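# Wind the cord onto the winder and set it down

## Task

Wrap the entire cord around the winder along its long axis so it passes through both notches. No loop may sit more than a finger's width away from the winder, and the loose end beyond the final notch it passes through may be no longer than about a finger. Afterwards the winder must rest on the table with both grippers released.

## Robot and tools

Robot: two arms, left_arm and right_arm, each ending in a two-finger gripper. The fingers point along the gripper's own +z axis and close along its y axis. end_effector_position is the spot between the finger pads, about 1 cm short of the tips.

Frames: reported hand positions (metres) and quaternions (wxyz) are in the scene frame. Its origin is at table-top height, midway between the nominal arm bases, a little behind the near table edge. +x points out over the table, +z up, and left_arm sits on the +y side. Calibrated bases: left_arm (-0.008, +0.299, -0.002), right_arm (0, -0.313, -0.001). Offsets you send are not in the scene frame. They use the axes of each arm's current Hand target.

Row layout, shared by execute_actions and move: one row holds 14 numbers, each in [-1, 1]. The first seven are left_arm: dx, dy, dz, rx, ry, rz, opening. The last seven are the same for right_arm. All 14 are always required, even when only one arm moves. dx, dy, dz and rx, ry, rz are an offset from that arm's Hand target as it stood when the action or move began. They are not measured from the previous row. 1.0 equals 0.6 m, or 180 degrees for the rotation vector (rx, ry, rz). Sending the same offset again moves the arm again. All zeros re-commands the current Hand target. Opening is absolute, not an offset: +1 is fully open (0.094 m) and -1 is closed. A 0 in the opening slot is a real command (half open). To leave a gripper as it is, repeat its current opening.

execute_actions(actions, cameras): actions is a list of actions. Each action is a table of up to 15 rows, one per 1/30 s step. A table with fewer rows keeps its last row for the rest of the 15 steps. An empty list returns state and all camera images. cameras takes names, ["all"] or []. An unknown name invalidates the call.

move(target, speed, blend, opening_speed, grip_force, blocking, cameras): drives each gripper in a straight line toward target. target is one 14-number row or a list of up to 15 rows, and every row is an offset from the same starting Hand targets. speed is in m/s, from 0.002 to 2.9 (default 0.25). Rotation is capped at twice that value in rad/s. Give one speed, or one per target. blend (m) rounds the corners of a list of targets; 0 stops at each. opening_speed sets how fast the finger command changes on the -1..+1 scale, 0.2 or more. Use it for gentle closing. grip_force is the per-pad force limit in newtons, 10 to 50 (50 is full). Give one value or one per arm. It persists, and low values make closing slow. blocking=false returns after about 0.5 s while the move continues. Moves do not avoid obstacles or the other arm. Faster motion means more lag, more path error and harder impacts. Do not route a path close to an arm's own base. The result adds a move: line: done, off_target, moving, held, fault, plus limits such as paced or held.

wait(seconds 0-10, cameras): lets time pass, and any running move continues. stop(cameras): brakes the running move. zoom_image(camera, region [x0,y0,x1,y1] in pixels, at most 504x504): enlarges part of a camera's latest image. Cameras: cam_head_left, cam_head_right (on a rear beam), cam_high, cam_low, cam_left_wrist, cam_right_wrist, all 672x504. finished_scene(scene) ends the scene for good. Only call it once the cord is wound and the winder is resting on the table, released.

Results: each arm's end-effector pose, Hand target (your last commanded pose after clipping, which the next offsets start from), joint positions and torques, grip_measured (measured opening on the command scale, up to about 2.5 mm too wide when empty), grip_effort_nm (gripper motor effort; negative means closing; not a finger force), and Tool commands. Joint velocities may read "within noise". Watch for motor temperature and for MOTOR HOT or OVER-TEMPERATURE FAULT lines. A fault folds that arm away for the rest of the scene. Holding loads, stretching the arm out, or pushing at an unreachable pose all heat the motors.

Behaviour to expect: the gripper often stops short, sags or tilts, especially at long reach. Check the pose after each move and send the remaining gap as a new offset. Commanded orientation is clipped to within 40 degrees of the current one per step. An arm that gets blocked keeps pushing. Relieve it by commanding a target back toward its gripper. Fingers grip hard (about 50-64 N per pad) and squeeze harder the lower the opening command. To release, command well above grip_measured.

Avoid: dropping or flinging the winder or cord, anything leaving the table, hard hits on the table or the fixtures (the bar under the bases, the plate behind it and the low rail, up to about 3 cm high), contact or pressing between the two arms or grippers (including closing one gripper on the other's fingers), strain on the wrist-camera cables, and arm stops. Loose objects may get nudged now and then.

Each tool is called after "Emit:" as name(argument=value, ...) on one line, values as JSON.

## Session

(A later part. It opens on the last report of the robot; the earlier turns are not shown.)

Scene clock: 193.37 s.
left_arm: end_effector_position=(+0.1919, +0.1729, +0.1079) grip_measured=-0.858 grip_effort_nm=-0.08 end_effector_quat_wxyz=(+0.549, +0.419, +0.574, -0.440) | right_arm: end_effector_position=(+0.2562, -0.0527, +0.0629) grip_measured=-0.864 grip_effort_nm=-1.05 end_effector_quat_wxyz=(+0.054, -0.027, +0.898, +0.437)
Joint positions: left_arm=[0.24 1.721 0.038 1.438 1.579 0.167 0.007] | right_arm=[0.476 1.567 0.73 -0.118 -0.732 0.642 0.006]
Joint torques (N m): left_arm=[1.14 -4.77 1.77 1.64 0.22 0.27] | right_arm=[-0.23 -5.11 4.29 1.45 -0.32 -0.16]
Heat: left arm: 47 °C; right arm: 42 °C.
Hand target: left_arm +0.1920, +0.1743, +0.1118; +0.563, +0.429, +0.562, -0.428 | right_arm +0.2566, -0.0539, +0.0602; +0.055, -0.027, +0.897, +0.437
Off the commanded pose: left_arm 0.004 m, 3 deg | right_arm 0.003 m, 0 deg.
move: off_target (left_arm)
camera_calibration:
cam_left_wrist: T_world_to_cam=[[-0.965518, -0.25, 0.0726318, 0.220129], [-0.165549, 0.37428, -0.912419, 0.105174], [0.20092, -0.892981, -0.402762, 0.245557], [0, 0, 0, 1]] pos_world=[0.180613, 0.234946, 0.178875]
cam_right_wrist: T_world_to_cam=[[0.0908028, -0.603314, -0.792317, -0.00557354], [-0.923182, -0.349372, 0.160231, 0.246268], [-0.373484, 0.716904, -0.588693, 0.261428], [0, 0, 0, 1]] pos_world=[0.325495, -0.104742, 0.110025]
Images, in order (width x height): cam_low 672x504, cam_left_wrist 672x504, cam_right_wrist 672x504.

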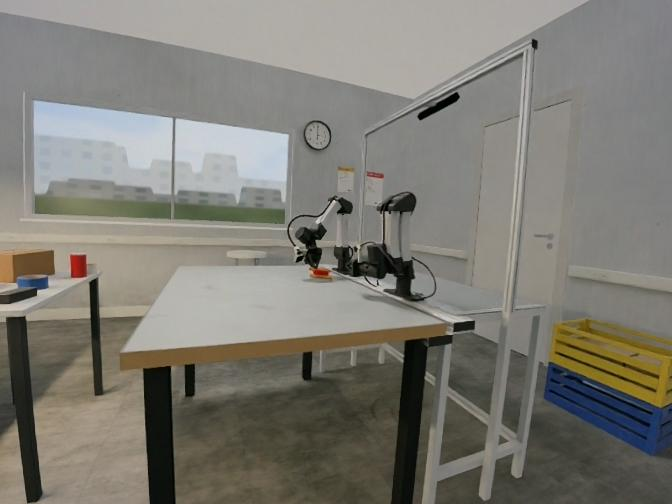

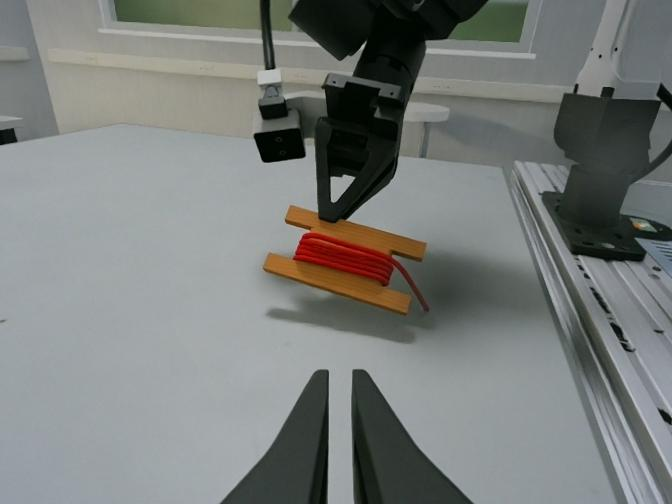

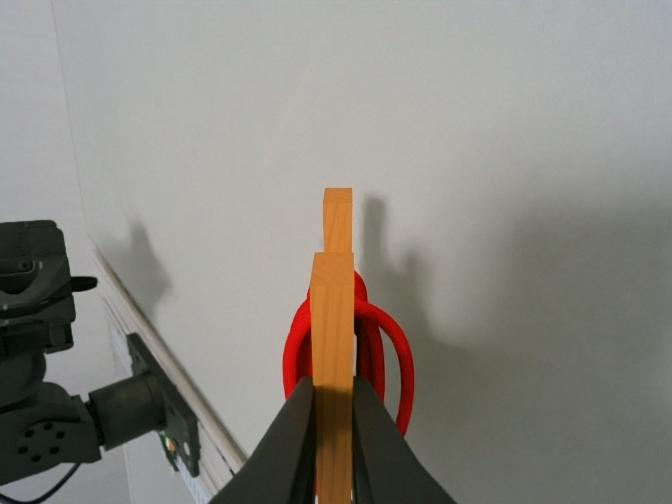

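Emit:
move(target=[[0,0,0,0,0,0,-0.86,0,-0.026,0.02,0,0,0.039,-1]], speed=0.1, cameras=["cam_left_wrist"])

Emit:
zoom_image(camera="cam_left_wrist", region=[230, 180, 460, 350])

Scene clock: 194.90 s.
left_arm: end_effector_position=(+0.1919, +0.1729, +0.1079) grip_measured=-0.858 grip_effort_nm=-0.08 end_effector_quat_wxyz=(+0.549, +0.419, +0.574, -0.440) | right_arm: end_effector_position=(+0.2588, -0.0520, +0.0445) grip_measured=-0.864 grip_effort_nm=-1.05 end_effector_quat_wxyz=(+0.031, +0.020, +0.897, +0.440)
Joint positions: left_arm=[0.24 1.721 0.038 1.438 1.579 0.167 0.007] | right_arm=[0.473 1.629 0.702 -0.028 -0.735 0.746 0.006]
Joint torques (N m): left_arm=[1.17 -4.77 1.72 1.65 0.22 0.26] | right_arm=[-0.38 -5.09 4.05 1.43 -0.29 -0.06]
Heat: left arm: 47 °C; right arm: 42 °C.
Hand target: left_arm +0.1920, +0.1743, +0.1118; +0.563, +0.429, +0.562, -0.428 | right_arm +0.2590, -0.0541, +0.0407; +0.028, +0.028, +0.897, +0.440
Off the commanded pose: left_arm 0.004 m, 3 deg | right_arm 0.004 m, 1 deg.
move: off_target (left_arm)
camera_calibration:
cam_left_wrist: T_world_to_cam=[[-0.965518, -0.25, 0.0726318, 0.220129], [-0.165549, 0.37428, -0.912419, 0.105174], [0.20092, -0.892981, -0.402762, 0.245557], [0, 0, 0, 1]] pos_world=[0.180613, 0.234946, 0.178875]
Images, in order (width x height): cam_left_wrist 672x504.

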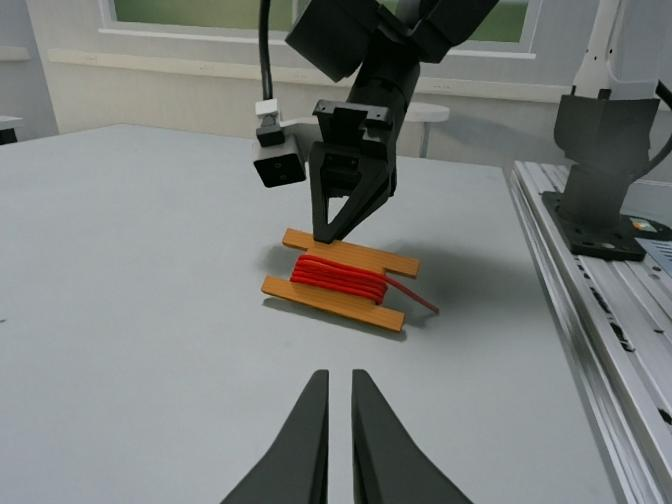

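Scaled by 2.191 from the camera's 672x504 image, which has a finer 960x720 frame.

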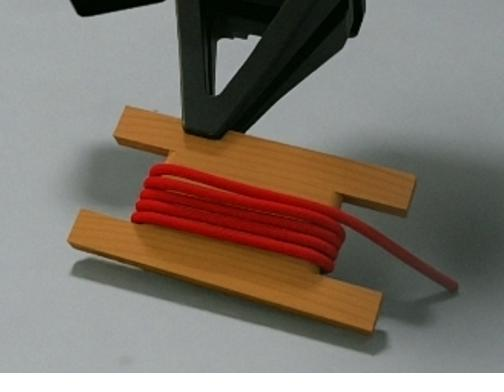

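Emit:
move(target=[[0,0,0,0,0,0,-0.86,0,-0.016,0.0125,0,0,0,-1]], speed=0.05, cameras=["cam_left_wrist"])

Emit:
zoom_image(camera="cam_left_wrist", region=[230, 180, 460, 350])

Scene clock: 196.03 s.
left_arm: end_effector_position=(+0.1919, +0.1729, +0.1079) grip_measured=-0.858 grip_effort_nm=-0.08 end_effector_quat_wxyz=(+0.549, +0.419, +0.574, -0.440) | right_arm: end_effector_position=(+0.2599, -0.0487, +0.0395) grip_measured=-0.864 grip_effort_nm=-1.05 end_effector_quat_wxyz=(+0.029, +0.018, +0.891, +0.453)
Joint positions: left_arm=[0.24 1.721 0.038 1.438 1.579 0.167 0.007] | right_arm=[0.471 1.662 0.687 0.04 -0.761 0.758 0.006]
Joint torques (N m): left_arm=[1.13 -4.81 1.77 1.64 0.22 0.26] | right_arm=[-0.06 -4.83 3.52 1.36 -0.03 -0.11]
Heat: left arm: 47 °C; right arm: 42 °C.
Hand target: left_arm +0.1920, +0.1743, +0.1118; +0.563, +0.429, +0.562, -0.428 | right_arm +0.2594, -0.0540, +0.0285; +0.028, +0.028, +0.897, +0.440
Off the commanded pose: left_arm 0.004 m, 3 deg | right_arm 0.012 m, 2 deg.
move: off_target (left_arm, right_arm)
camera_calibration:
cam_left_wrist: T_world_to_cam=[[-0.965518, -0.25, 0.0726318, 0.220129], [-0.165549, 0.37428, -0.912419, 0.105174], [0.20092, -0.892981, -0.402762, 0.245557], [0, 0, 0, 1]] pos_world=[0.180613, 0.234946, 0.178875]
Images, in order (width x height): cam_left_wrist 672x504.

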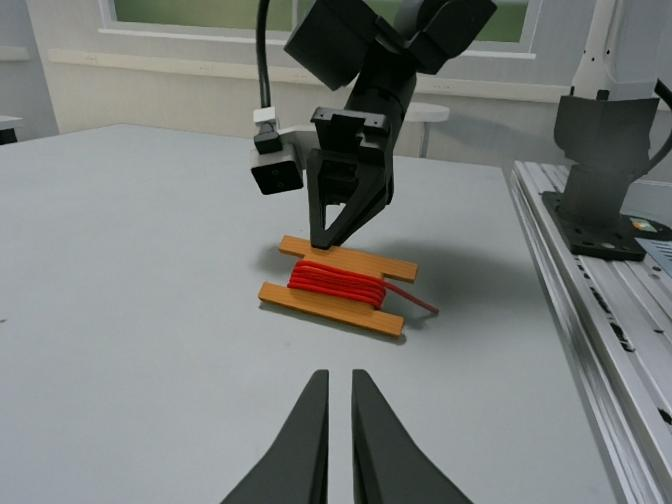

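Scaled by 2.191 from the camera's 672x504 image, which has a finer 960x720 frame.

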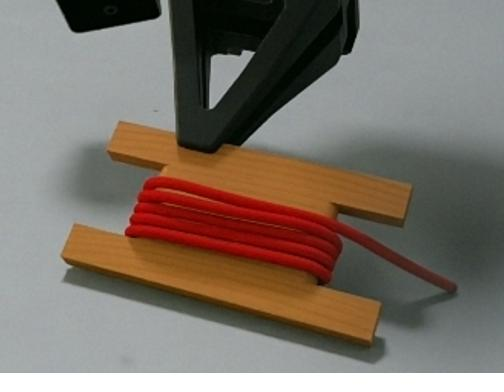

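Emit:
move(target=[[0,0,0,0,0,0,-0.86,0,0,0,-0.08,0,0,-1],[0,0,0,0,0,0,-0.86,0,0,0,-0.08,0,0,-0.6]], speed=0.08, opening_speed=0.4, cameras=["cam_left_wrist"])

Emit:
zoom_image(camera="cam_left_wrist", region=[230, 180, 460, 350])

Scene clock: 199.83 s.
left_arm: end_effector_position=(+0.1919, +0.1729, +0.1079) grip_measured=-0.858 grip_effort_nm=-0.08 end_effector_quat_wxyz=(+0.549, +0.419, +0.574, -0.440) | right_arm: end_effector_position=(+0.2596, -0.0519, +0.0314) grip_measured=-0.601 grip_effort_nm=0.06 end_effector_quat_wxyz=(+0.033, +0.019, +0.835, +0.549)
Joint positions: left_arm=[0.24 1.721 0.038 1.438 1.579 0.167 0.007] | right_arm=[0.397 1.795 0.536 0.516 -0.959 0.874 0.019]
Joint torques (N m): left_arm=[1.11 -4.81 1.77 1.64 0.22 0.27] | right_arm=[-0.09 -5.39 3 1.6 -0.34 -0.06]
Heat: left arm: 46 °C; right arm: 42 °C.
Hand target: left_arm +0.1920, +0.1743, +0.1118; +0.563, +0.429, +0.562, -0.428 | right_arm +0.2593, -0.0540, +0.0285; +0.031, +0.024, +0.835, +0.549
Off the commanded pose: left_arm 0.004 m, 3 deg | right_arm 0.004 m, 1 deg.
move: off_target (left_arm)
camera_calibration:
cam_left_wrist: T_world_to_cam=[[-0.965518, -0.25, 0.0726318, 0.220129], [-0.165549, 0.37428, -0.912419, 0.105174], [0.20092, -0.892981, -0.402762, 0.245557], [0, 0, 0, 1]] pos_world=[0.180613, 0.234946, 0.178875]
Images, in order (width x height): cam_left_wrist 672x504.

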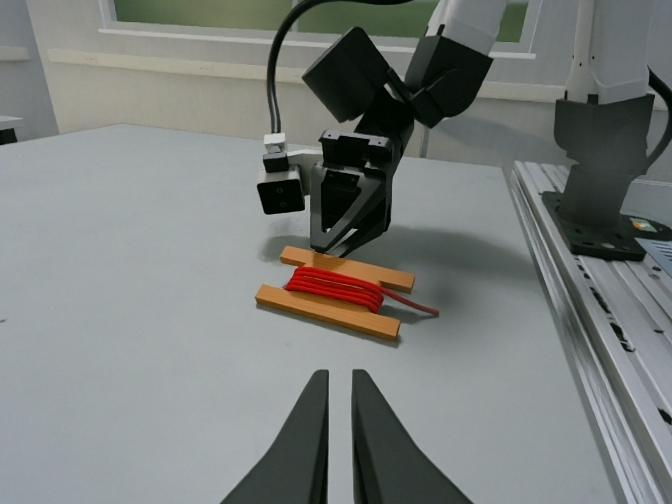

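Scaled by 2.191 from the camera's 672x504 image, which has a finer 960x720 frame.

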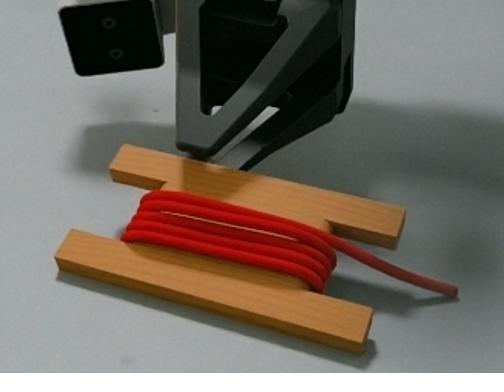

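Retract.

Emit:
move(target=[0,0,0,0,0,0,-0.86,0,0,-0.15,0,0,0,-0.6], speed=0.08, cameras=["cam_left_wrist"])

Emit:
zoom_image(camera="cam_left_wrist", region=[230, 180, 460, 350])

Scene clock: 202.13 s.
left_arm: end_effector_position=(+0.1919, +0.1729, +0.1079) grip_measured=-0.858 grip_effort_nm=-0.08 end_effector_quat_wxyz=(+0.549, +0.419, +0.574, -0.440) | right_arm: end_effector_position=(+0.2469, -0.1358, +0.0584) grip_measured=-0.601 grip_effort_nm=0.06 end_effector_quat_wxyz=(+0.023, +0.032, +0.837, +0.546)
Joint positions: left_arm=[0.24 1.721 0.038 1.438 1.579 0.167 0.007] | right_arm=[0.082 1.592 0.589 -0.215 -1.134 0.366 0.019]
Joint torques (N m): left_arm=[1.18 -4.78 1.77 1.65 0.22 0.27] | right_arm=[-0.21 -5.27 5.67 0.83 -0.55 -0.28]
Heat: left arm: 46 °C; right arm: 41 °C.
Hand target: left_arm +0.1920, +0.1743, +0.1118; +0.563, +0.429, +0.562, -0.428 | right_arm +0.2522, -0.1364, +0.0641; +0.032, +0.024, +0.835, +0.549
Off the commanded pose: left_arm 0.004 m, 3 deg | right_arm 0.008 m, 1 deg.
move: off_target (left_arm)
camera_calibration:
cam_left_wrist: T_world_to_cam=[[-0.965518, -0.25, 0.0726318, 0.220129], [-0.165549, 0.37428, -0.912419, 0.105174], [0.20092, -0.892981, -0.402762, 0.245557], [0, 0, 0, 1]] pos_world=[0.180613, 0.234946, 0.178875]
Images, in order (width x height): cam_left_wrist 672x504.

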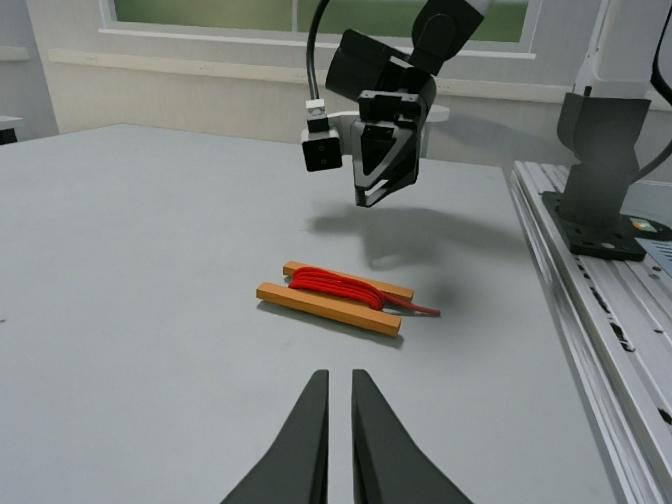

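Scaled by 2.191 from the camera's 672x504 image, which has a finer 960x720 frame.

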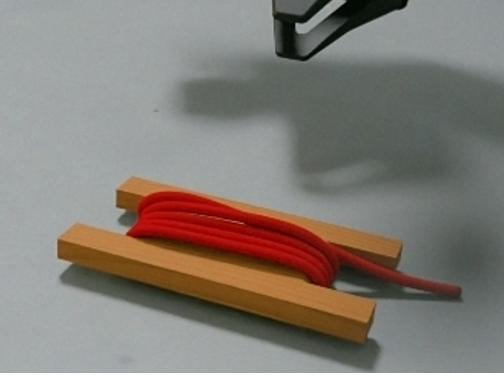

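Emit:
finished_scene(scene=1)

The scene is finished: the task was done.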